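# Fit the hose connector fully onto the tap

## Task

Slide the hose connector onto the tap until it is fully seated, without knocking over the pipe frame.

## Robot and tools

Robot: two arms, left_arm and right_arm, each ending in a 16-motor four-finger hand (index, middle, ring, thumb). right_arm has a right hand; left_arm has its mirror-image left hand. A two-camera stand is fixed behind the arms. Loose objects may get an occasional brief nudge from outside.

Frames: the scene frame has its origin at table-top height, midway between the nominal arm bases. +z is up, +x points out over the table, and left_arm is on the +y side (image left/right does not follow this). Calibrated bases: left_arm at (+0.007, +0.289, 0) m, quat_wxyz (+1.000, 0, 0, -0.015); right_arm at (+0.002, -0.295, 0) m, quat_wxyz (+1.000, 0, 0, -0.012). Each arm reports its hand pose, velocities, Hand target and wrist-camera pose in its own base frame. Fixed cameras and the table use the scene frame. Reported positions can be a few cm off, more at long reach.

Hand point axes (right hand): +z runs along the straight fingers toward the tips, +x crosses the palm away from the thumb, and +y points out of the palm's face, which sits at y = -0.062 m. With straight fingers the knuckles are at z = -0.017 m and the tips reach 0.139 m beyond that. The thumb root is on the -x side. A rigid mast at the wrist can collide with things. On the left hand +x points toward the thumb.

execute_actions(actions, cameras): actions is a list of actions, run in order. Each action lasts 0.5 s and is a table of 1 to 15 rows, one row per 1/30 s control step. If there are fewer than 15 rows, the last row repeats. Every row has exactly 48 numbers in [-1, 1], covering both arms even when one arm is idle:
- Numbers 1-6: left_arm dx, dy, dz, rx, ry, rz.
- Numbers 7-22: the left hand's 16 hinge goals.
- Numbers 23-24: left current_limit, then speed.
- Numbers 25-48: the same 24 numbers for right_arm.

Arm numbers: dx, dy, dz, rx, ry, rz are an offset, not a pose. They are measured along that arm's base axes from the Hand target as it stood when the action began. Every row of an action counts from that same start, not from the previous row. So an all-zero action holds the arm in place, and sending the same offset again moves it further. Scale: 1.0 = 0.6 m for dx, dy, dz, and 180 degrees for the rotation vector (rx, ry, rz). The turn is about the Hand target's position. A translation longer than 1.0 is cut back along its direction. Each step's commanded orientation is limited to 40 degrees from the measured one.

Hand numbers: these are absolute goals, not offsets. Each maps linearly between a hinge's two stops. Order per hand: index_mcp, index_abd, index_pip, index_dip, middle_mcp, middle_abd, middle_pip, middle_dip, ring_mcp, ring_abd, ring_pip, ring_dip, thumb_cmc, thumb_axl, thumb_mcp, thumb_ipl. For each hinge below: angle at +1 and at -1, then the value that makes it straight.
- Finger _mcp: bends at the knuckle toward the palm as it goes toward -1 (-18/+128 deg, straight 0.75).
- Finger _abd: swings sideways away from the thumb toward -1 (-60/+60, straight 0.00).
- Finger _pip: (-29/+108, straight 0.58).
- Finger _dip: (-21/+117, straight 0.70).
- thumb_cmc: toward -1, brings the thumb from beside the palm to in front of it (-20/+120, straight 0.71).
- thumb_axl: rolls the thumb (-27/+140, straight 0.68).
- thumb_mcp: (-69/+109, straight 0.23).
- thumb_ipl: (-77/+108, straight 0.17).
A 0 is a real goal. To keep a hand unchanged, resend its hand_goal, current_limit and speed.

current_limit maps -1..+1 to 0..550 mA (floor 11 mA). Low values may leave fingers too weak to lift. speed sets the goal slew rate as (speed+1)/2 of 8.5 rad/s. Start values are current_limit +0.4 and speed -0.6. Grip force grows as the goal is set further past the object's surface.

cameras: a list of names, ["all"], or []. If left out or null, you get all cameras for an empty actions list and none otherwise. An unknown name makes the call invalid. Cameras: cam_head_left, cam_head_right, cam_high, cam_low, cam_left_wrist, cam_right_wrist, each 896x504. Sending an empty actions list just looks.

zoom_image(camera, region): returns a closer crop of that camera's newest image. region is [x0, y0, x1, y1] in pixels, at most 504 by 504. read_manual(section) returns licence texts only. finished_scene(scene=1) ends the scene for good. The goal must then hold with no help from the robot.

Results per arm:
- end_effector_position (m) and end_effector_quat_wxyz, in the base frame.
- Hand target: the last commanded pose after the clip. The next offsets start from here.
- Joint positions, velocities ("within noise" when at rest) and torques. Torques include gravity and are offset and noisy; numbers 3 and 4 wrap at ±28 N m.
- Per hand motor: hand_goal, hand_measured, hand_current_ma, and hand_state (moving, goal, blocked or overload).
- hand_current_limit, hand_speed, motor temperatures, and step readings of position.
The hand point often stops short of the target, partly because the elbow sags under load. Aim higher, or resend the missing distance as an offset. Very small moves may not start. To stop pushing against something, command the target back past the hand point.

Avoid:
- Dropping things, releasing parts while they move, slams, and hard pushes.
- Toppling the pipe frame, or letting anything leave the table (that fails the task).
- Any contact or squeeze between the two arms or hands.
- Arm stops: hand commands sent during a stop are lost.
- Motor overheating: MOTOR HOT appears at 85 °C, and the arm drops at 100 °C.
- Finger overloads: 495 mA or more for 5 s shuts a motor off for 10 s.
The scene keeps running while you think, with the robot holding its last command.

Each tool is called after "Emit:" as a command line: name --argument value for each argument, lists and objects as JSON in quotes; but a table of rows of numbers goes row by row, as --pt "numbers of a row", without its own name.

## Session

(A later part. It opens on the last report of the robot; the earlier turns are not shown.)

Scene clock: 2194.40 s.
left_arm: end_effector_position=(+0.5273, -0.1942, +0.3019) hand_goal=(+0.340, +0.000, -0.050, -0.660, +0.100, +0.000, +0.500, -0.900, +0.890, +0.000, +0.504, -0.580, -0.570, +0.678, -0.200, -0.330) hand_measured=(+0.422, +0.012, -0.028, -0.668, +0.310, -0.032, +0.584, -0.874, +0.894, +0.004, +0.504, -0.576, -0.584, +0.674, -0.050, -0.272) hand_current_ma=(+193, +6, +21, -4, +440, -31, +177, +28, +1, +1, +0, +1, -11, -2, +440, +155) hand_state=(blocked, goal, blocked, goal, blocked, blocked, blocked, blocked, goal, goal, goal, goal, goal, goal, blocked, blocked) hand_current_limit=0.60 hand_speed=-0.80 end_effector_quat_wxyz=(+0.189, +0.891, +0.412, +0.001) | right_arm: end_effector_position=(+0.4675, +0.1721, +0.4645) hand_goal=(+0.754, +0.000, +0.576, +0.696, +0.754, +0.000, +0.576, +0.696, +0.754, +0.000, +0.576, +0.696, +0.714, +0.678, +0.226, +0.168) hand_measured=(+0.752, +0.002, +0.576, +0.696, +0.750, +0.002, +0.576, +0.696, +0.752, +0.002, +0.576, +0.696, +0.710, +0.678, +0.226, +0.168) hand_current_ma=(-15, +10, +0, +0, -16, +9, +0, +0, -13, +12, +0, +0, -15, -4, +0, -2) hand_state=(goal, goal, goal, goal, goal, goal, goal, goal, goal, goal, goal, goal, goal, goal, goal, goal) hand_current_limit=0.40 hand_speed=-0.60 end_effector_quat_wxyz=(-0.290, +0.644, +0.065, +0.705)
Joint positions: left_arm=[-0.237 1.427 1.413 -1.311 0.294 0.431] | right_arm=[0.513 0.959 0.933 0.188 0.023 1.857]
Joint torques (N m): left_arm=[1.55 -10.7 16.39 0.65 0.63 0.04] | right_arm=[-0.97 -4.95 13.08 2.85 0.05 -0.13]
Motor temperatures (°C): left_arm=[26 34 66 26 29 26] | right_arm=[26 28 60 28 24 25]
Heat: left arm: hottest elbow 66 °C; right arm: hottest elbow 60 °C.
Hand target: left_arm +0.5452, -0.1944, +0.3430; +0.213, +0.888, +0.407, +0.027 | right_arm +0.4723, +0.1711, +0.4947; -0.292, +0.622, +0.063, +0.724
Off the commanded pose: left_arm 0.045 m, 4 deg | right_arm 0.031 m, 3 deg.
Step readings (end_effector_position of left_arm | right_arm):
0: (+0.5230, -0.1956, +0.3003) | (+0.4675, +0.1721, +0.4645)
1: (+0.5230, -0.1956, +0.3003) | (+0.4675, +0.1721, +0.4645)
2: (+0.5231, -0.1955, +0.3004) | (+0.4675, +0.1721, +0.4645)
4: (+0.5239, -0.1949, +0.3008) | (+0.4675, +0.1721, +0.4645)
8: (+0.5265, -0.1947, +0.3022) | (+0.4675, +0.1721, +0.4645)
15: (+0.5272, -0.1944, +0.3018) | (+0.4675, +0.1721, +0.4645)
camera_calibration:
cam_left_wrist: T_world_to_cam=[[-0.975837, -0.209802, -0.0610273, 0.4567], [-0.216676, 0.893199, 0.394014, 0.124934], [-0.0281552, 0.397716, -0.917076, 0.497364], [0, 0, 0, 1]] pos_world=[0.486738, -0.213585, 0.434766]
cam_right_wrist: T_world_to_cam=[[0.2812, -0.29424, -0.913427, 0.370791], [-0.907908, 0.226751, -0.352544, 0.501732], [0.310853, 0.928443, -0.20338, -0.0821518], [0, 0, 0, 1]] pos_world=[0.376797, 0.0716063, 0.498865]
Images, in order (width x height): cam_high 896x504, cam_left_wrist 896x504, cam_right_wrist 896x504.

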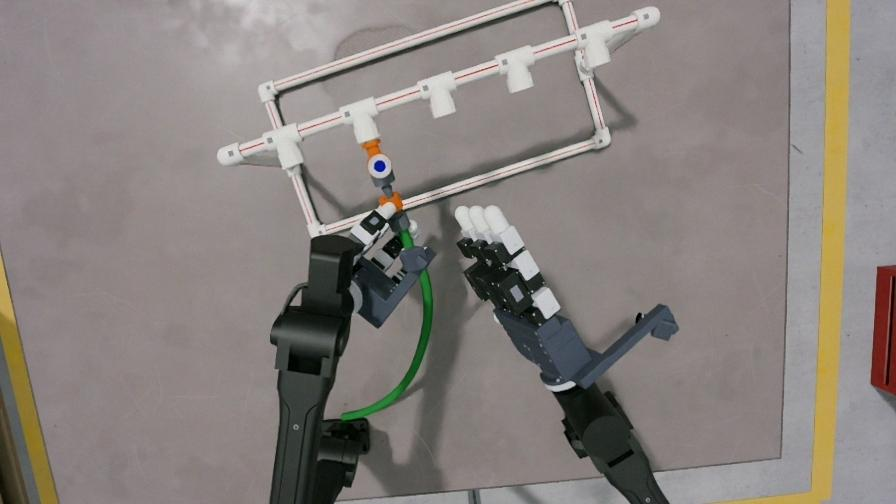

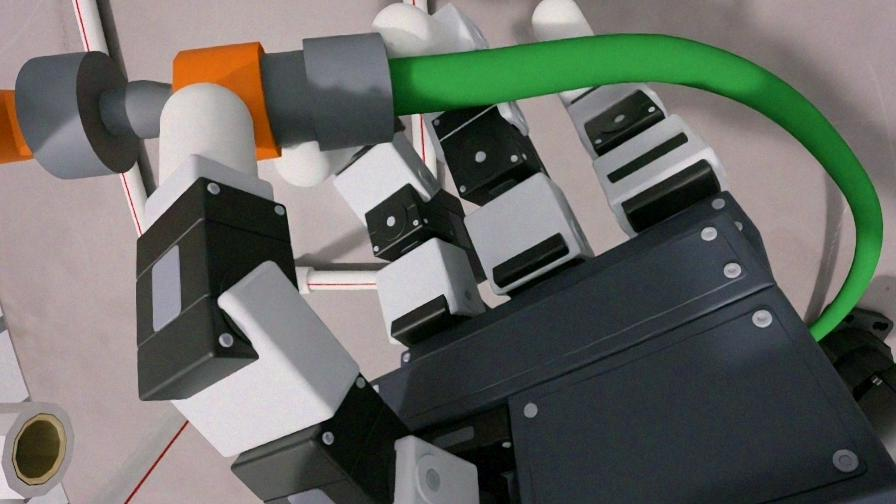

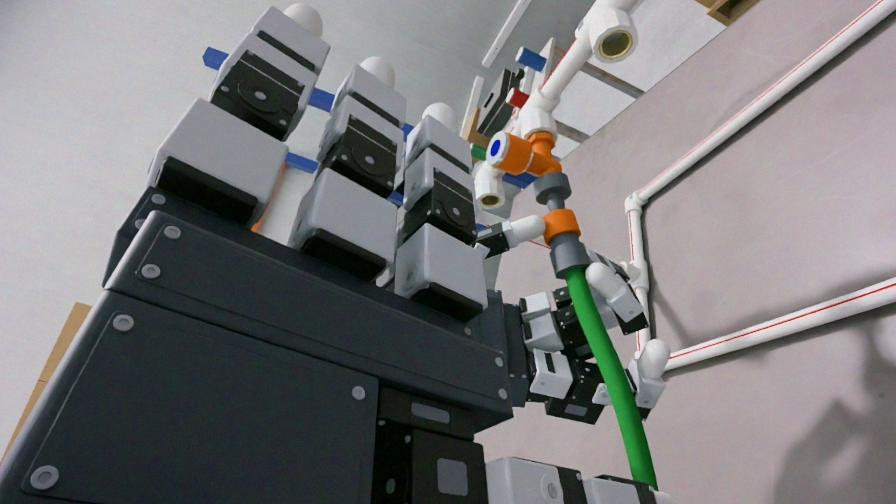

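Emit:
execute_actions --actions '[[[0.0077,0.0013,0.0025,0,0,0, 0.34,0,-0.05,-0.66, 0.1,0,0.5,-0.9, 0.89,0,0.504,-0.58, -0.571,0.678,-0.2,-0.33, 0.6,-0.8, 0,0,0,0,0,0, 0.754,0,0.576,0.696, 0.754,0,0.576,0.696, 0.754,0,0.576,0.696, 0.714,0.678,0.226,0.168, 0.4,-0.6]]]' --cameras '["cam_left_wrist","cam_right_wrist","cam_high"]'

Emit:
zoom_image --camera "cam_right_wrist" --region '[520, 165, 600, 285]'

Emit:
zoom_image --camera "cam_left_wrist" --region '[0, 20, 400, 200]'

Scene clock: 2209.40 s.
left_arm: end_effector_position=(+0.5318, -0.1937, +0.3031) hand_goal=(+0.340, +0.000, -0.050, -0.660, +0.100, +0.000, +0.500, -0.900, +0.890, +0.000, +0.504, -0.580, -0.570, +0.678, -0.200, -0.330) hand_measured=(+0.422, +0.012, -0.028, -0.668, +0.310, -0.032, +0.584, -0.874, +0.894, +0.004, +0.504, -0.576, -0.584, +0.674, -0.050, -0.272) hand_current_ma=(+193, +6, +21, -4, +440, -31, +177, +28, +1, +1, +0, +1, -11, -2, +440, +155) hand_state=(blocked, goal, blocked, goal, blocked, blocked, blocked, blocked, goal, goal, goal, goal, goal, goal, blocked, blocked) hand_current_limit=0.60 hand_speed=-0.80 end_effector_quat_wxyz=(+0.189, +0.892, +0.412, +0.001) | right_arm: end_effector_position=(+0.4675, +0.1721, +0.4645) hand_goal=(+0.754, +0.000, +0.576, +0.696, +0.754, +0.000, +0.576, +0.696, +0.754, +0.000, +0.576, +0.696, +0.714, +0.678, +0.226, +0.168) hand_measured=(+0.752, +0.002, +0.576, +0.696, +0.750, +0.002, +0.576, +0.696, +0.752, +0.002, +0.576, +0.696, +0.710, +0.678, +0.226, +0.168) hand_current_ma=(-15, +10, +0, +0, -16, +9, +0, +0, -13, +12, +0, +0, -15, -4, +0, -2) hand_state=(goal, goal, goal, goal, goal, goal, goal, goal, goal, goal, goal, goal, goal, goal, goal, goal) hand_current_limit=0.40 hand_speed=-0.60 end_effector_quat_wxyz=(-0.290, +0.644, +0.065, +0.705)
Joint positions: left_arm=[-0.233 1.439 1.429 -1.317 0.295 0.436] | right_arm=[0.513 0.959 0.933 0.188 0.023 1.857]
Joint torques (N m): left_arm=[0.97 -10.99 16.44 0.76 0.63 0.06] | right_arm=[-1.03 -4.95 13.08 2.82 0.05 -0.13]
Motor temperatures (°C): left_arm=[26 34 67 26 29 26] | right_arm=[26 28 60 28 24 25]
Heat: left arm: hottest elbow 67 °C; right arm: hottest elbow 60 °C.
Hand target: left_arm +0.5498, -0.1935, +0.3444; +0.213, +0.888, +0.407, +0.027 | right_arm +0.4723, +0.1711, +0.4947; -0.292, +0.622, +0.063, +0.724
Off the commanded pose: left_arm 0.045 m, 4 deg | right_arm 0.031 m, 3 deg.
Step readings (end_effector_position of left_arm | right_arm):
0: (+0.5272, -0.1942, +0.3019) | (+0.4675, +0.1721, +0.4645)
1: (+0.5272, -0.1942, +0.3019) | (+0.4675, +0.1721, +0.4645)
2: (+0.5274, -0.1941, +0.3019) | (+0.4675, +0.1721, +0.4645)
4: (+0.5284, -0.1938, +0.3024) | (+0.4675, +0.1721, +0.4645)
8: (+0.5313, -0.1937, +0.3036) | (+0.4675, +0.1721, +0.4645)
15: (+0.5319, -0.1937, +0.3031) | (+0.4675, +0.1721, +0.4645)
camera_calibration:
cam_left_wrist: T_world_to_cam=[[-0.976007, -0.209177, -0.0604676, 0.461452], [-0.215874, 0.893293, 0.394241, 0.124511], [-0.0284509, 0.397836, -0.917015, 0.49841], [0, 0, 0, 1]] pos_world=[0.491439, -0.212985, 0.435866]
cam_right_wrist: T_world_to_cam=[[0.2812, -0.29424, -0.913427, 0.370791], [-0.907908, 0.226751, -0.352544, 0.501732], [0.310853, 0.928443, -0.20338, -0.0821518], [0, 0, 0, 1]] pos_world=[0.376797, 0.0716063, 0.498865]
Images, in order (width x height): cam_high 896x504, cam_left_wrist 896x504, cam_right_wrist 896x504.

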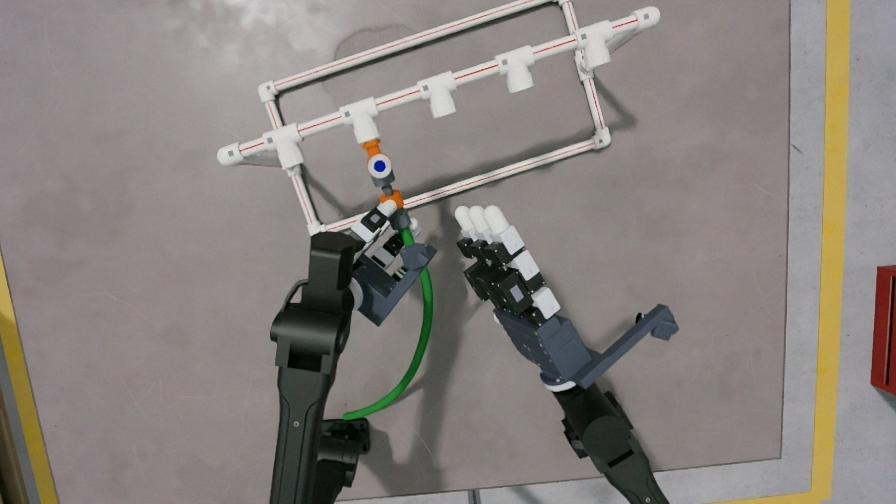

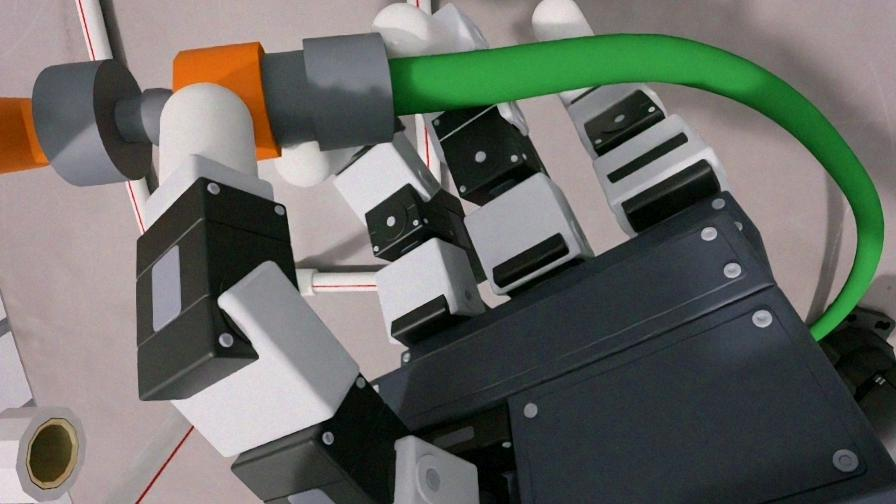

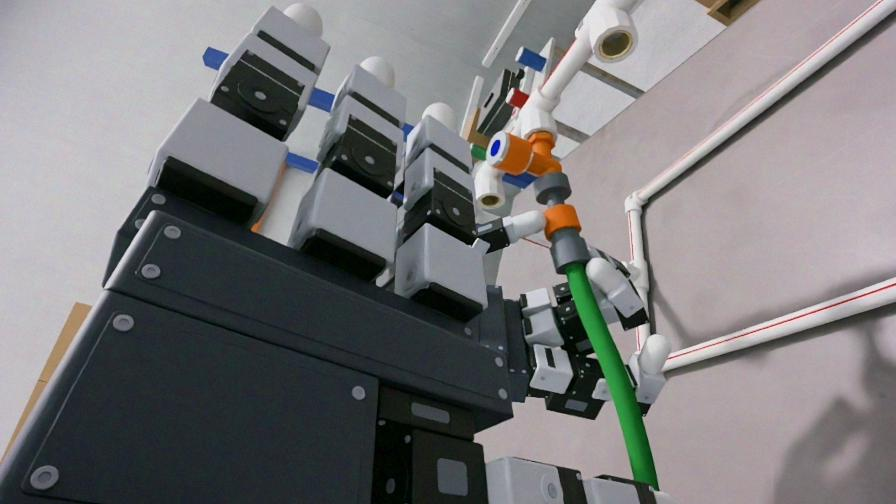

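Scaled by 4.200.

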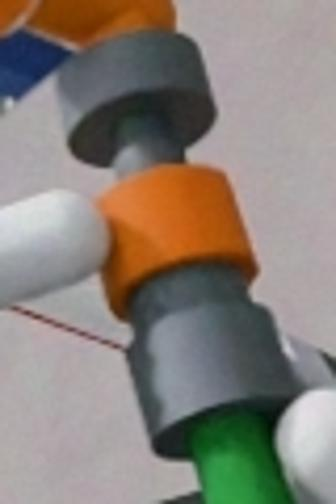

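Scaled by 1.260.

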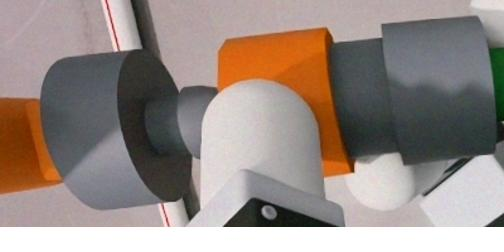

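Emit:
execute_actions --actions '[[[0.007,0.0035,0.0057,0,0,0, 0.34,0,-0.05,-0.66, 0.1,0,0.5,-0.9, 0.89,0,0.504,-0.58, -0.571,0.678,-0.2,-0.33, 0.6,-0.8, 0,0,0,0,0,0, 0.754,0,0.576,0.696, 0.754,0,0.576,0.696, 0.754,0,0.576,0.696, 0.714,0.678,0.226,0.168, 0.4,-0.6]]]' --cameras '["cam_left_wrist","cam_right_wrist","cam_high","cam_low"]'

Emit:
zoom_image --camera "cam_right_wrist" --region '[520, 165, 600, 285]'

Emit:
zoom_image --camera "cam_left_wrist" --region '[0, 20, 400, 200]'

Emit:
zoom_image --camera "cam_high" --region '[365, 165, 425, 240]'

Scene clock: 2226.10 s.
left_arm: end_effector_position=(+0.5360, -0.1918, +0.3051) hand_goal=(+0.340, +0.000, -0.050, -0.660, +0.100, +0.000, +0.500, -0.900, +0.890, +0.000, +0.504, -0.580, -0.570, +0.678, -0.200, -0.330) hand_measured=(+0.422, +0.012, -0.028, -0.668, +0.310, -0.032, +0.584, -0.874, +0.894, +0.004, +0.504, -0.576, -0.584, +0.674, -0.050, -0.272) hand_current_ma=(+193, +6, +21, -4, +440, -31, +177, +28, +1, +1, +0, +1, -11, -2, +440, +155) hand_state=(blocked, goal, blocked, goal, blocked, blocked, blocked, blocked, goal, goal, goal, goal, goal, goal, blocked, blocked) hand_current_limit=0.60 hand_speed=-0.80 end_effector_quat_wxyz=(+0.188, +0.892, +0.412, +0.000) | right_arm: end_effector_position=(+0.4675, +0.1721, +0.4645) hand_goal=(+0.754, +0.000, +0.576, +0.696, +0.754, +0.000, +0.576, +0.696, +0.754, +0.000, +0.576, +0.696, +0.714, +0.678, +0.226, +0.168) hand_measured=(+0.752, +0.002, +0.576, +0.696, +0.750, +0.002, +0.576, +0.696, +0.752, +0.002, +0.576, +0.696, +0.710, +0.678, +0.226, +0.168) hand_current_ma=(-15, +10, +0, +0, -16, +9, +0, +0, -13, +12, +0, +0, -15, -4, +0, -2) hand_state=(goal, goal, goal, goal, goal, goal, goal, goal, goal, goal, goal, goal, goal, goal, goal, goal) hand_current_limit=0.40 hand_speed=-0.60 end_effector_quat_wxyz=(-0.290, +0.644, +0.065, +0.705)
Joint positions: left_arm=[-0.227 1.45 1.447 -1.329 0.297 0.442] | right_arm=[0.513 0.959 0.933 0.188 0.023 1.857]
Joint torques (N m): left_arm=[1.2 -11.63 16.53 0.77 0.62 0.06] | right_arm=[-1.03 -4.95 13.08 2.82 0.05 -0.13]
Motor temperatures (°C): left_arm=[26 35 64 26 29 26] | right_arm=[26 28 60 28 24 25]
Heat: left arm: hottest elbow 64 °C; right arm: hottest elbow 60 °C.
Hand target: left_arm +0.5540, -0.1915, +0.3480; +0.213, +0.888, +0.407, +0.027 | right_arm +0.4723, +0.1711, +0.4947; -0.292, +0.622, +0.063, +0.724
Off the commanded pose: left_arm 0.046 m, 4 deg | right_arm 0.031 m, 3 deg.
Step readings (end_effector_position of left_arm | right_arm):
0: (+0.5318, -0.1937, +0.3031) | (+0.4675, +0.1721, +0.4645)
1: (+0.5318, -0.1937, +0.3031) | (+0.4675, +0.1721, +0.4645)
2: (+0.5318, -0.1938, +0.3032) | (+0.4675, +0.1721, +0.4645)
4: (+0.5325, -0.1935, +0.3038) | (+0.4675, +0.1721, +0.4645)
8: (+0.5351, -0.1920, +0.3050) | (+0.4675, +0.1721, +0.4645)
15: (+0.5360, -0.1918, +0.3049) | (+0.4675, +0.1721, +0.4645)
camera_calibration:
cam_left_wrist: T_world_to_cam=[[-0.97621, -0.209078, -0.0574475, 0.465153], [-0.214564, 0.893329, 0.394874, 0.122088], [-0.0312398, 0.397807, -0.916937, 0.501181], [0, 0, 0, 1]] pos_world=[0.49594, -0.211185, 0.438064]
cam_right_wrist: T_world_to_cam=[[0.2812, -0.29424, -0.913427, 0.370791], [-0.907908, 0.226751, -0.352544, 0.501732], [0.310853, 0.928443, -0.20338, -0.0821518], [0, 0, 0, 1]] pos_world=[0.376797, 0.0716063, 0.498865]
Images, in order (width x height): cam_high 896x504, cam_low 896x504, cam_left_wrist 896x504, cam_right_wrist 896x504.

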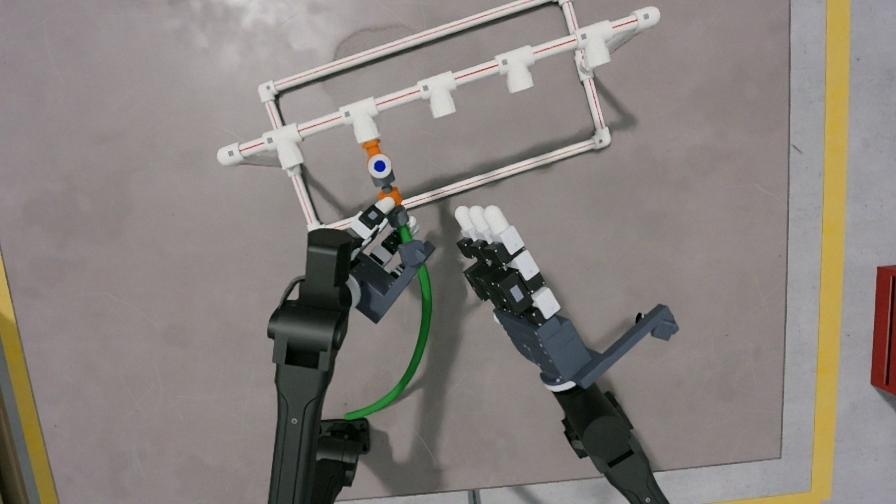

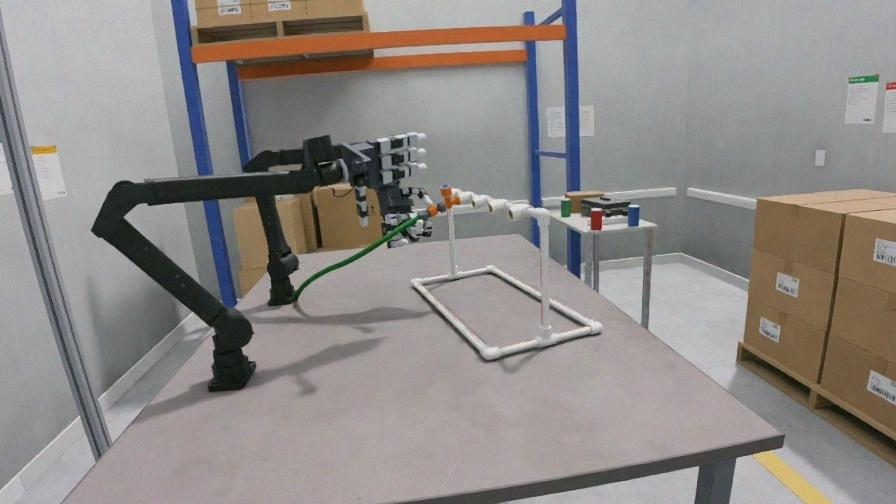

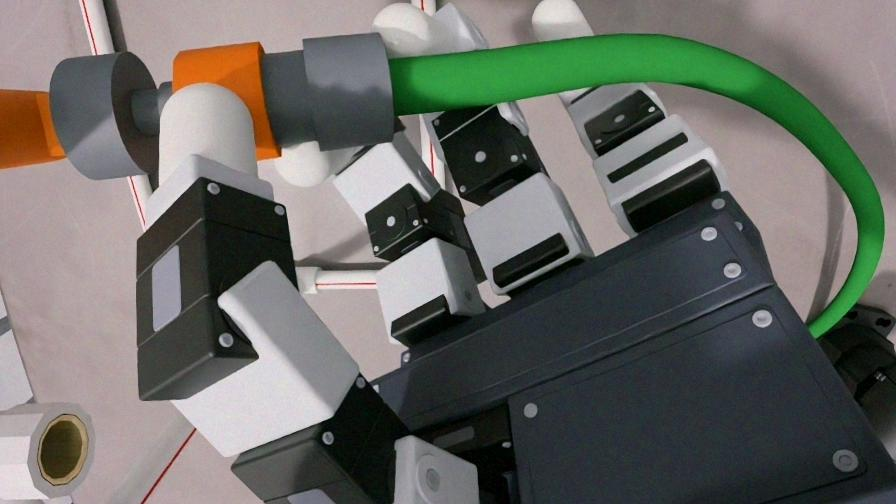

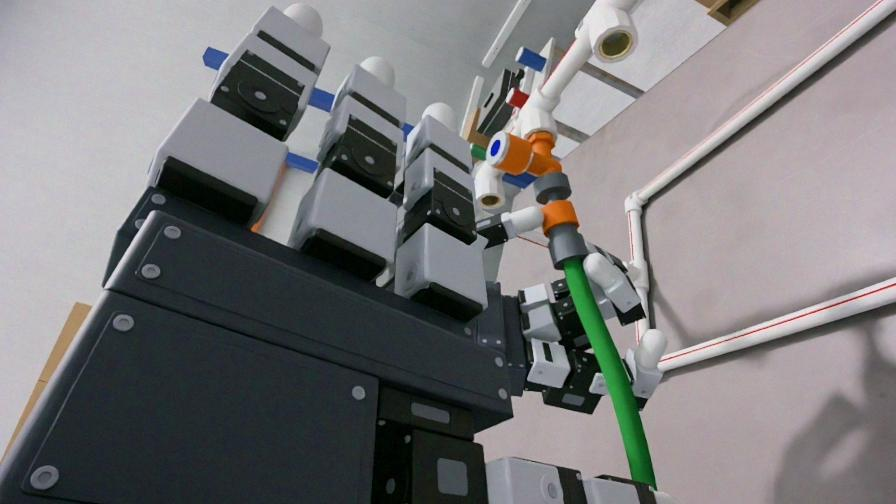

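Scaled by 4.200.

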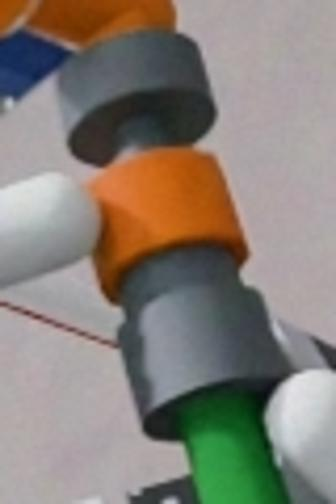

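Scaled by 1.260.

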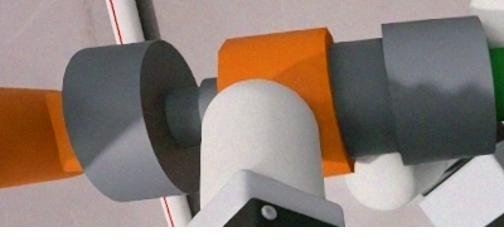

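Scaled by 6.720.

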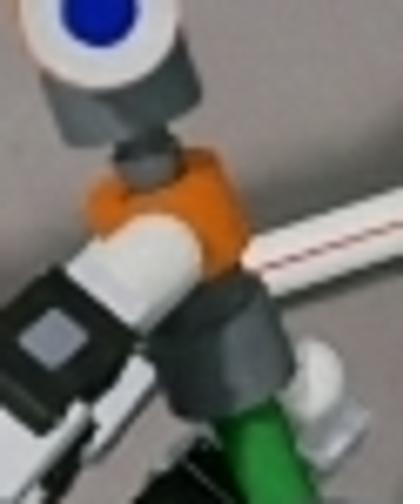

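Emit:
execute_actions --actions '[[[0.0077,0.002,0.0038,0,0,0, 0.34,0,-0.05,-0.66, 0.1,0,0.5,-0.9, 0.89,0,0.504,-0.58, -0.571,0.678,-0.2,-0.33, 0.6,-0.8, 0,0,0,0,0,0, 0.754,0,0.576,0.696, 0.754,0,0.576,0.696, 0.754,0,0.576,0.696, 0.714,0.678,0.226,0.168, 0.4,-0.6]]]' --cameras '["cam_left_wrist","cam_right_wrist","cam_high","cam_low"]'

Emit:
zoom_image --camera "cam_right_wrist" --region '[520, 165, 600, 285]'

Emit:
zoom_image --camera "cam_left_wrist" --region '[0, 20, 400, 200]'

Emit:
zoom_image --camera "cam_high" --region '[365, 165, 425, 240]'

Scene clock: 2239.20 s.
left_arm: end_effector_position=(+0.5403, -0.1909, +0.3054) hand_goal=(+0.340, +0.000, -0.050, -0.660, +0.100, +0.000, +0.500, -0.900, +0.890, +0.000, +0.504, -0.580, -0.570, +0.678, -0.200, -0.330) hand_measured=(+0.422, +0.012, -0.028, -0.668, +0.310, -0.032, +0.584, -0.874, +0.894, +0.004, +0.504, -0.576, -0.584, +0.674, -0.050, -0.272) hand_current_ma=(+193, +6, +21, -4, +440, -31, +177, +28, +1, +1, +0, +1, -11, -2, +440, +155) hand_state=(blocked, goal, blocked, goal, blocked, blocked, blocked, blocked, goal, goal, goal, goal, goal, goal, blocked, blocked) hand_current_limit=0.60 hand_speed=-0.80 end_effector_quat_wxyz=(+0.187, +0.892, +0.412, -0.002) | right_arm: end_effector_position=(+0.4675, +0.1721, +0.4645) hand_goal=(+0.754, +0.000, +0.576, +0.696, +0.754, +0.000, +0.576, +0.696, +0.754, +0.000, +0.576, +0.696, +0.714, +0.678, +0.226, +0.168) hand_measured=(+0.752, +0.002, +0.576, +0.696, +0.750, +0.002, +0.576, +0.696, +0.752, +0.002, +0.576, +0.696, +0.710, +0.678, +0.226, +0.168) hand_current_ma=(-15, +10, +0, +0, -16, +9, +0, +0, -13, +12, +0, +0, -15, -4, +0, -2) hand_state=(goal, goal, goal, goal, goal, goal, goal, goal, goal, goal, goal, goal, goal, goal, goal, goal) hand_current_limit=0.40 hand_speed=-0.60 end_effector_quat_wxyz=(-0.290, +0.644, +0.065, +0.705)
Joint positions: left_arm=[-0.222 1.463 1.463 -1.338 0.298 0.447] | right_arm=[0.513 0.959 0.933 0.188 0.023 1.857]
Joint torques (N m): left_arm=[1.44 -11.4 16.73 0.72 0.64 0.04] | right_arm=[-1.03 -4.95 13.07 2.84 0.05 -0.13]
Motor temperatures (°C): left_arm=[26 34 67 26 29 26] | right_arm=[26 28 61 28 24 25]
Heat: left arm: hottest elbow 67 °C; right arm: hottest elbow 61 °C.
Hand target: left_arm +0.5587, -0.1903, +0.3501; +0.213, +0.888, +0.407, +0.027 | right_arm +0.4723, +0.1711, +0.4947; -0.292, +0.622, +0.063, +0.724
Off the commanded pose: left_arm 0.048 m, 4 deg | right_arm 0.031 m, 3 deg.
Step readings (end_effector_position of left_arm | right_arm):
0: (+0.5359, -0.1918, +0.3050) | (+0.4675, +0.1721, +0.4645)
1: (+0.5360, -0.1918, +0.3048) | (+0.4675, +0.1721, +0.4645)
2: (+0.5361, -0.1916, +0.3049) | (+0.4675, +0.1721, +0.4645)
4: (+0.5368, -0.1915, +0.3052) | (+0.4675, +0.1721, +0.4645)
8: (+0.5391, -0.1914, +0.3054) | (+0.4675, +0.1721, +0.4645)
15: (+0.5402, -0.1909, +0.3055) | (+0.4675, +0.1721, +0.4645)
camera_calibration:
cam_left_wrist: T_world_to_cam=[[-0.97645, -0.209062, -0.0532689, 0.468445], [-0.21283, 0.893011, 0.396529, 0.120479], [-0.0353296, 0.398528, -0.916475, 0.50343], [0, 0, 0, 1]] pos_world=[0.500841, -0.210285, 0.438561]
cam_right_wrist: T_world_to_cam=[[0.2812, -0.29424, -0.913427, 0.370791], [-0.907908, 0.226751, -0.352544, 0.501732], [0.310853, 0.928443, -0.20338, -0.0821518], [0, 0, 0, 1]] pos_world=[0.376797, 0.0716063, 0.498865]
Images, in order (width x height): cam_high 896x504, cam_low 896x504, cam_left_wrist 896x504, cam_right_wrist 896x504.

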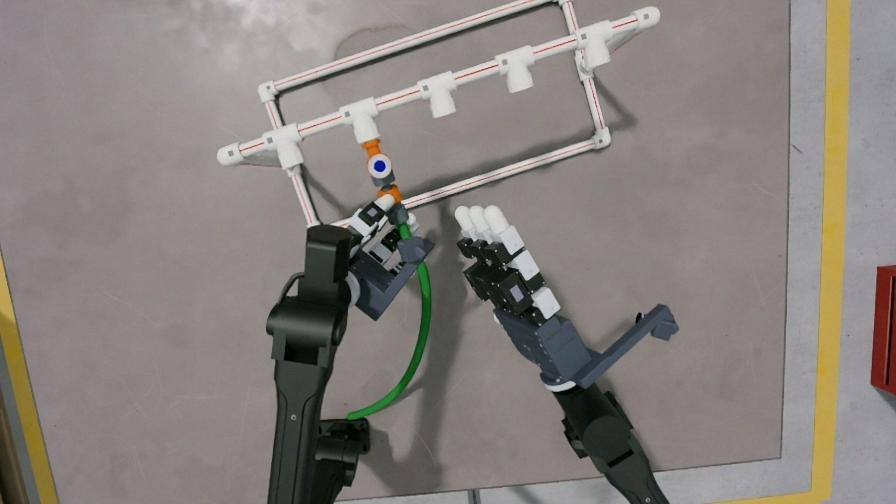

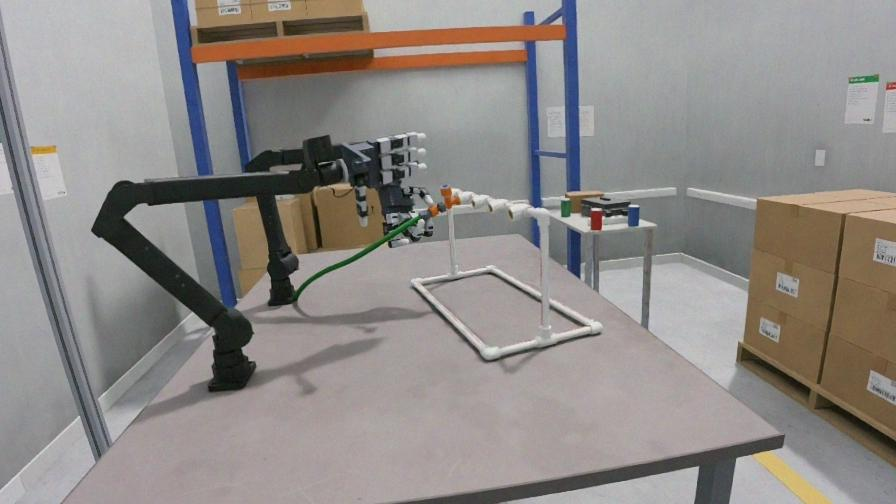

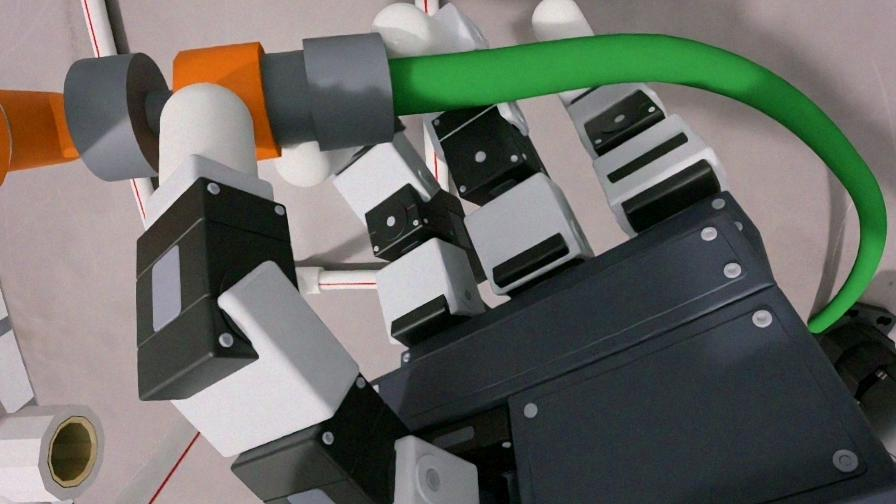

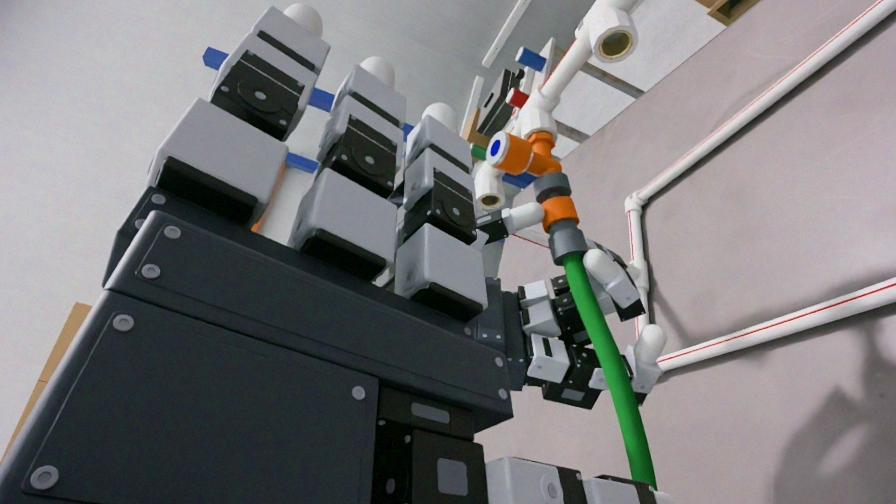

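Scaled by 4.200.

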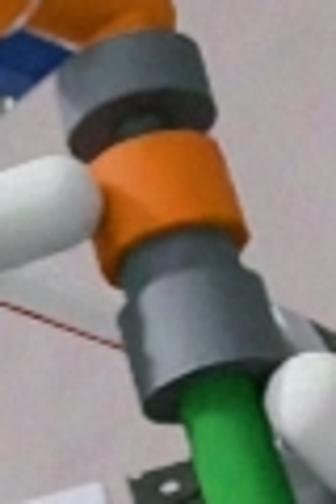

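Scaled by 1.260.

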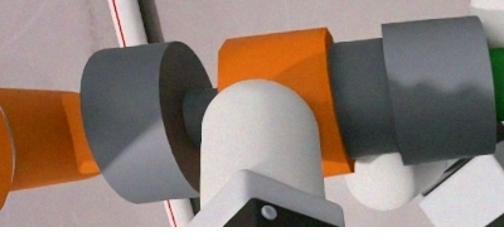

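Scaled by 6.720.

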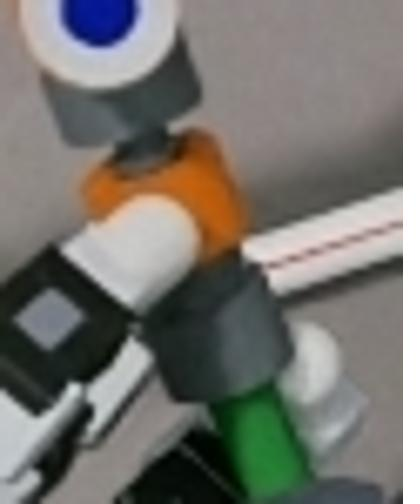

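Emit:
execute_actions --actions '[[[0.0072,0.0018,0.0058,0,0,0, 0.34,0,-0.05,-0.66, 0.1,0,0.5,-0.9, 0.89,0,0.504,-0.58, -0.571,0.678,-0.2,-0.33, 0.6,-0.8, 0,0,0,0,0,0, 0.754,0,0.576,0.696, 0.754,0,0.576,0.696, 0.754,0,0.576,0.696, 0.714,0.678,0.226,0.168, 0.4,-0.6]]]' --cameras '["cam_left_wrist","cam_right_wrist","cam_high","cam_low"]'

Emit:
zoom_image --camera "cam_right_wrist" --region '[520, 165, 600, 285]'

Emit:
zoom_image --camera "cam_left_wrist" --region '[0, 20, 400, 200]'

Emit:
zoom_image --camera "cam_high" --region '[365, 165, 425, 240]'

Scene clock: 2253.30 s.
left_arm: end_effector_position=(+0.5418, -0.1905, +0.3061) hand_goal=(+0.340, +0.000, -0.050, -0.660, +0.100, +0.000, +0.500, -0.900, +0.890, +0.000, +0.504, -0.580, -0.570, +0.678, -0.200, -0.330) hand_measured=(+0.422, +0.012, -0.028, -0.668, +0.310, -0.032, +0.584, -0.874, +0.894, +0.004, +0.504, -0.576, -0.584, +0.674, -0.050, -0.274) hand_current_ma=(+193, +6, +21, -4, +440, -31, +177, +28, +1, +1, +0, +1, -11, -2, +440, +154) hand_state=(blocked, goal, blocked, goal, blocked, blocked, blocked, blocked, goal, goal, goal, goal, goal, goal, blocked, blocked) hand_current_limit=0.60 hand_speed=-0.80 end_effector_quat_wxyz=(+0.185, +0.892, +0.412, -0.006) | right_arm: end_effector_position=(+0.4675, +0.1721, +0.4645) hand_goal=(+0.754, +0.000, +0.576, +0.696, +0.754, +0.000, +0.576, +0.696, +0.754, +0.000, +0.576, +0.696, +0.714, +0.678, +0.226, +0.168) hand_measured=(+0.752, +0.002, +0.576, +0.696, +0.750, +0.002, +0.576, +0.696, +0.752, +0.002, +0.576, +0.696, +0.710, +0.678, +0.226, +0.168) hand_current_ma=(-15, +10, +0, +0, -16, +9, +0, +0, -13, +12, +0, +0, -15, -4, +0, -2) hand_state=(goal, goal, goal, goal, goal, goal, goal, goal, goal, goal, goal, goal, goal, goal, goal, goal) hand_current_limit=0.40 hand_speed=-0.60 end_effector_quat_wxyz=(-0.290, +0.644, +0.065, +0.705)
Joint positions: left_arm=[-0.22 1.473 1.479 -1.354 0.3 0.453] | right_arm=[0.513 0.959 0.933 0.188 0.023 1.857]
Joint torques (N m): left_arm=[1.44 -11.81 17.03 0.81 0.61 0.07] | right_arm=[-1.03 -4.95 13.08 2.82 0.05 -0.13]
Motor temperatures (°C): left_arm=[26 35 68 26 29 26] | right_arm=[26 28 61 28 24 25]
Heat: left arm: hottest elbow 68 °C; right arm: hottest elbow 61 °C.
Hand target: left_arm +0.5630, -0.1893, +0.3536; +0.213, +0.888, +0.407, +0.026 | right_arm +0.4723, +0.1711, +0.4947; -0.292, +0.622, +0.063, +0.724
Off the commanded pose: left_arm 0.052 m, 5 deg | right_arm 0.031 m, 3 deg.
Step readings (end_effector_position of left_arm | right_arm):
0: (+0.5403, -0.1909, +0.3054) | (+0.4675, +0.1721, +0.4645)
1: (+0.5402, -0.1909, +0.3055) | (+0.4675, +0.1721, +0.4645)
2: (+0.5402, -0.1909, +0.3055) | (+0.4675, +0.1721, +0.4645)
4: (+0.5407, -0.1908, +0.3058) | (+0.4675, +0.1721, +0.4645)
8: (+0.5418, -0.1905, +0.3061) | (+0.4675, +0.1721, +0.4645)
15: (+0.5419, -0.1905, +0.3061) | (+0.4675, +0.1721, +0.4645)
camera_calibration:
cam_left_wrist: T_world_to_cam=[[-0.977614, -0.205544, -0.0449797, 0.468882], [-0.206177, 0.893154, 0.399708, 0.115677], [-0.0419838, 0.400033, -0.915538, 0.507574], [0, 0, 0, 1]] pos_world=[0.503545, -0.209988, 0.439557]
cam_right_wrist: T_world_to_cam=[[0.2812, -0.29424, -0.913427, 0.370791], [-0.907908, 0.226751, -0.352544, 0.501732], [0.310853, 0.928443, -0.20338, -0.0821518], [0, 0, 0, 1]] pos_world=[0.376797, 0.0716063, 0.498865]
Images, in order (width x height): cam_high 896x504, cam_low 896x504, cam_left_wrist 896x504, cam_right_wrist 896x504.

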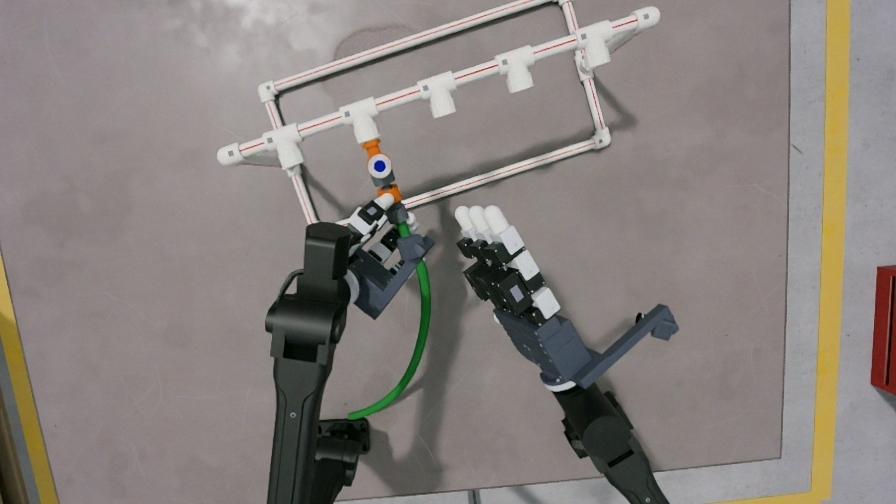

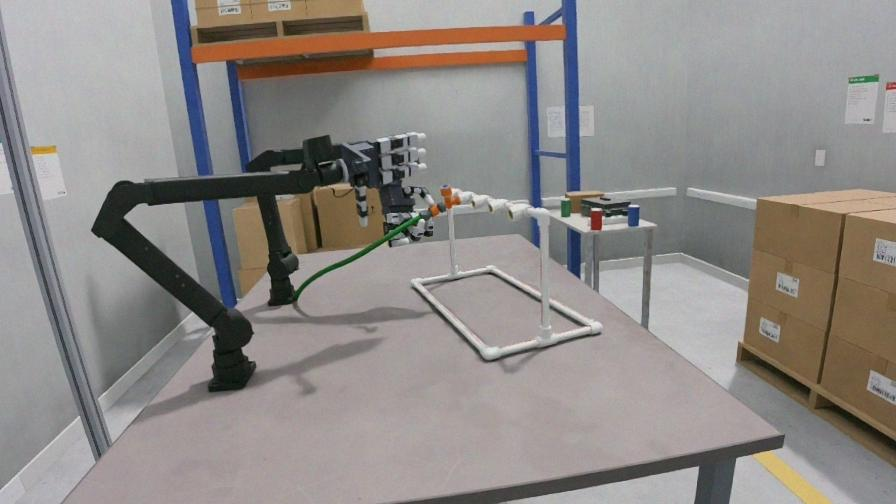

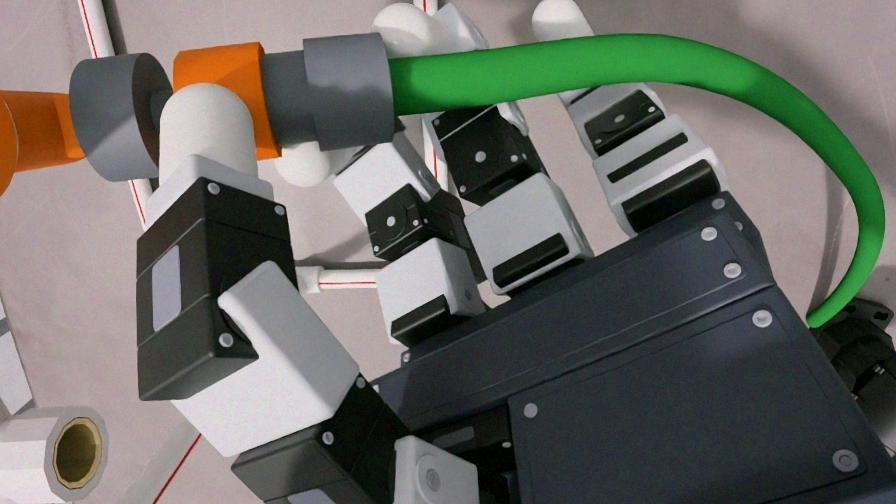

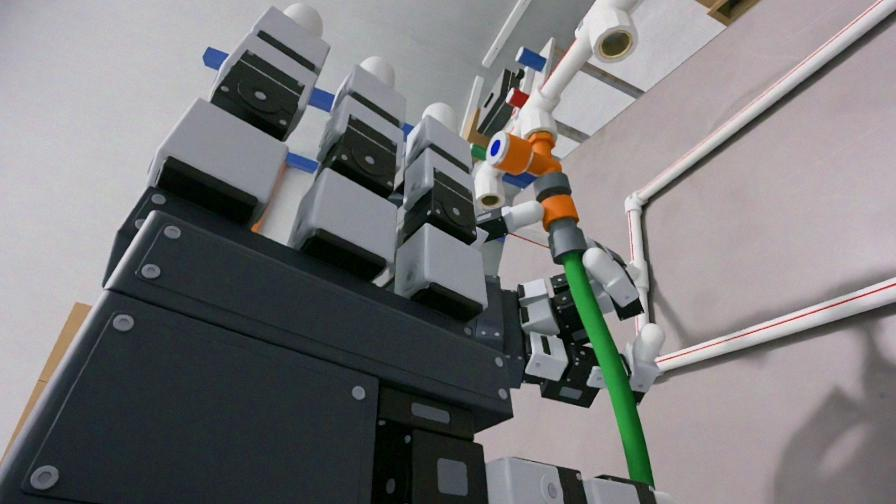

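Scaled by 4.200.

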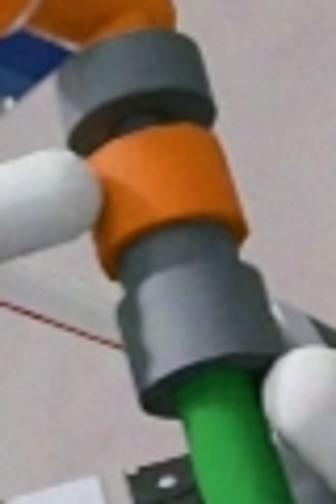

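Scaled by 1.260.

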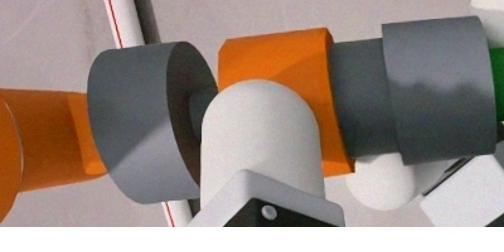

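Scaled by 6.720.

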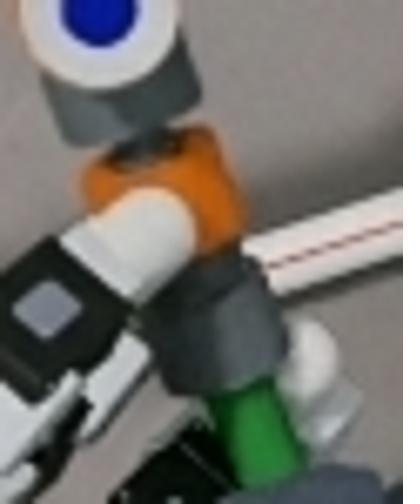

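Emit:
execute_actions --actions '[[[0.0062,0.0015,0.003,0,0,0, 0.34,0,-0.05,-0.66, 0.1,0,0.5,-0.9, 0.89,0,0.504,-0.58, -0.571,0.678,-0.2,-0.33, 0.6,-0.8, 0,0,0,0,0,0, 0.754,0,0.576,0.696, 0.754,0,0.576,0.696, 0.754,0,0.576,0.696, 0.714,0.678,0.226,0.168, 0.4,-0.6]]]' --cameras '["cam_left_wrist","cam_right_wrist"]'

Emit:
zoom_image --camera "cam_right_wrist" --region '[520, 165, 600, 285]'

Emit:
zoom_image --camera "cam_left_wrist" --region '[0, 20, 400, 200]'

Scene clock: 2289.67 s.
left_arm: end_effector_position=(+0.5421, -0.1903, +0.3064) hand_goal=(+0.340, +0.000, -0.050, -0.660, +0.100, +0.000, +0.500, -0.900, +0.890, +0.000, +0.504, -0.580, -0.570, +0.678, -0.200, -0.330) hand_measured=(+0.422, +0.012, -0.028, -0.668, +0.310, -0.032, +0.584, -0.874, +0.894, +0.004, +0.504, -0.576, -0.584, +0.674, -0.050, -0.274) hand_current_ma=(+193, +6, +21, -4, +440, -31, +177, +28, +1, +1, +0, +1, -11, -2, +440, +153) hand_state=(blocked, goal, blocked, goal, blocked, blocked, blocked, blocked, goal, goal, goal, goal, goal, goal, blocked, blocked) hand_current_limit=0.60 hand_speed=-0.80 end_effector_quat_wxyz=(+0.182, +0.894, +0.410, -0.009) | right_arm: end_effector_position=(+0.4675, +0.1721, +0.4645) hand_goal=(+0.754, +0.000, +0.576, +0.696, +0.754, +0.000, +0.576, +0.696, +0.754, +0.000, +0.576, +0.696, +0.714, +0.678, +0.226, +0.168) hand_measured=(+0.752, +0.002, +0.576, +0.696, +0.750, +0.002, +0.576, +0.696, +0.752, +0.002, +0.576, +0.696, +0.710, +0.678, +0.226, +0.168) hand_current_ma=(-15, +10, +0, +0, -16, +9, +0, +0, -13, +12, +0, +0, -15, -4, +0, -2) hand_state=(goal, goal, goal, goal, goal, goal, goal, goal, goal, goal, goal, goal, goal, goal, goal, goal) hand_current_limit=0.40 hand_speed=-0.60 end_effector_quat_wxyz=(-0.290, +0.644, +0.065, +0.705)
Joint positions: left_arm=[-0.218 1.479 1.488 -1.367 0.302 0.46] | right_arm=[0.513 0.959 0.933 0.188 0.023 1.857]
Joint torques (N m): left_arm=[1.79 -11.46 17.37 1.07 0.61 0.04] | right_arm=[-1.03 -4.95 13.07 2.84 0.05 -0.13]
Motor temperatures (°C): left_arm=[26 35 63 26 29 26] | right_arm=[26 28 61 28 24 25]
Heat: left arm: hottest elbow 63 °C; right arm: hottest elbow 61 °C.
Hand target: left_arm +0.5667, -0.1884, +0.3554; +0.213, +0.888, +0.407, +0.027 | right_arm +0.4723, +0.1711, +0.4947; -0.292, +0.622, +0.063, +0.724
Off the commanded pose: left_arm 0.055 m, 5 deg | right_arm 0.031 m, 3 deg.
Step readings (end_effector_position of left_arm | right_arm):
0: (+0.5418, -0.1905, +0.3061) | (+0.4675, +0.1721, +0.4645)
1: (+0.5418, -0.1906, +0.3062) | (+0.4675, +0.1721, +0.4645)
2: (+0.5419, -0.1906, +0.3061) | (+0.4675, +0.1721, +0.4645)
4: (+0.5420, -0.1903, +0.3061) | (+0.4675, +0.1721, +0.4645)
8: (+0.5421, -0.1903, +0.3064) | (+0.4675, +0.1721, +0.4645)
15: (+0.5420, -0.1903, +0.3065) | (+0.4675, +0.1721, +0.4645)
camera_calibration:
cam_left_wrist: T_world_to_cam=[[-0.978865, -0.200854, -0.0384793, 0.46878], [-0.199166, 0.893552, 0.402366, 0.110906], [-0.0464335, 0.401526, -0.91467, 0.510172], [0, 0, 0, 1]] pos_world=[0.50465, -0.209791, 0.440053]
cam_right_wrist: T_world_to_cam=[[0.2812, -0.29424, -0.913427, 0.370791], [-0.907908, 0.226751, -0.352544, 0.501732], [0.310853, 0.928443, -0.20338, -0.0821518], [0, 0, 0, 1]] pos_world=[0.376797, 0.0716063, 0.498865]
Images, in order (width x height): cam_left_wrist 896x504, cam_right_wrist 896x504.

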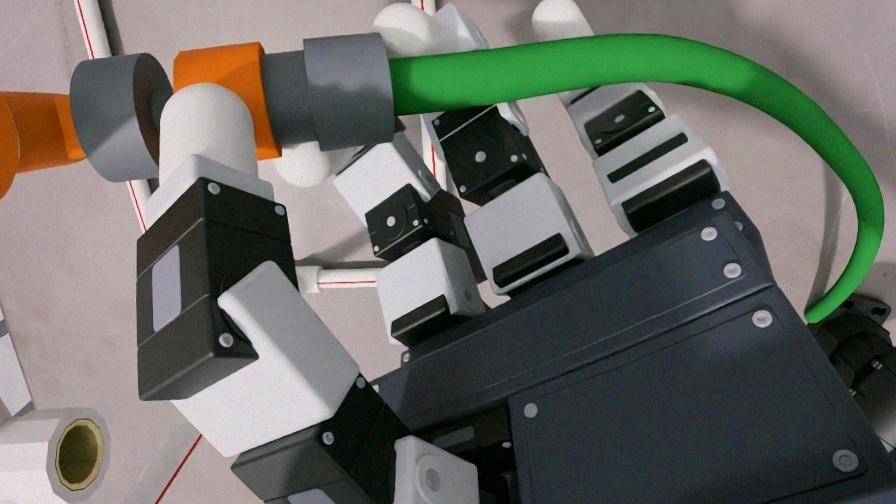

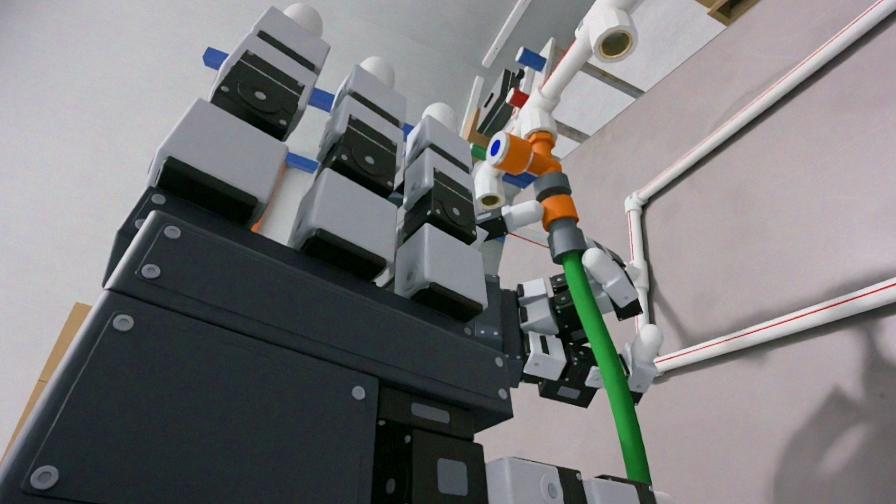

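Scaled by 4.200.

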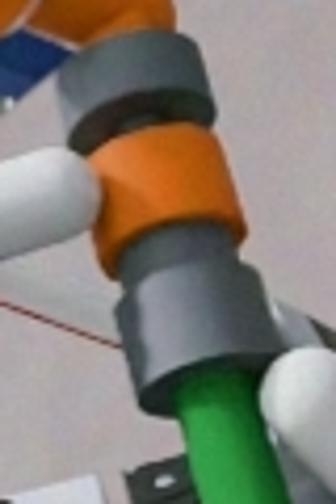

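Scaled by 1.260.

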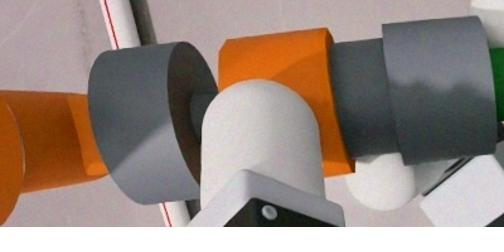

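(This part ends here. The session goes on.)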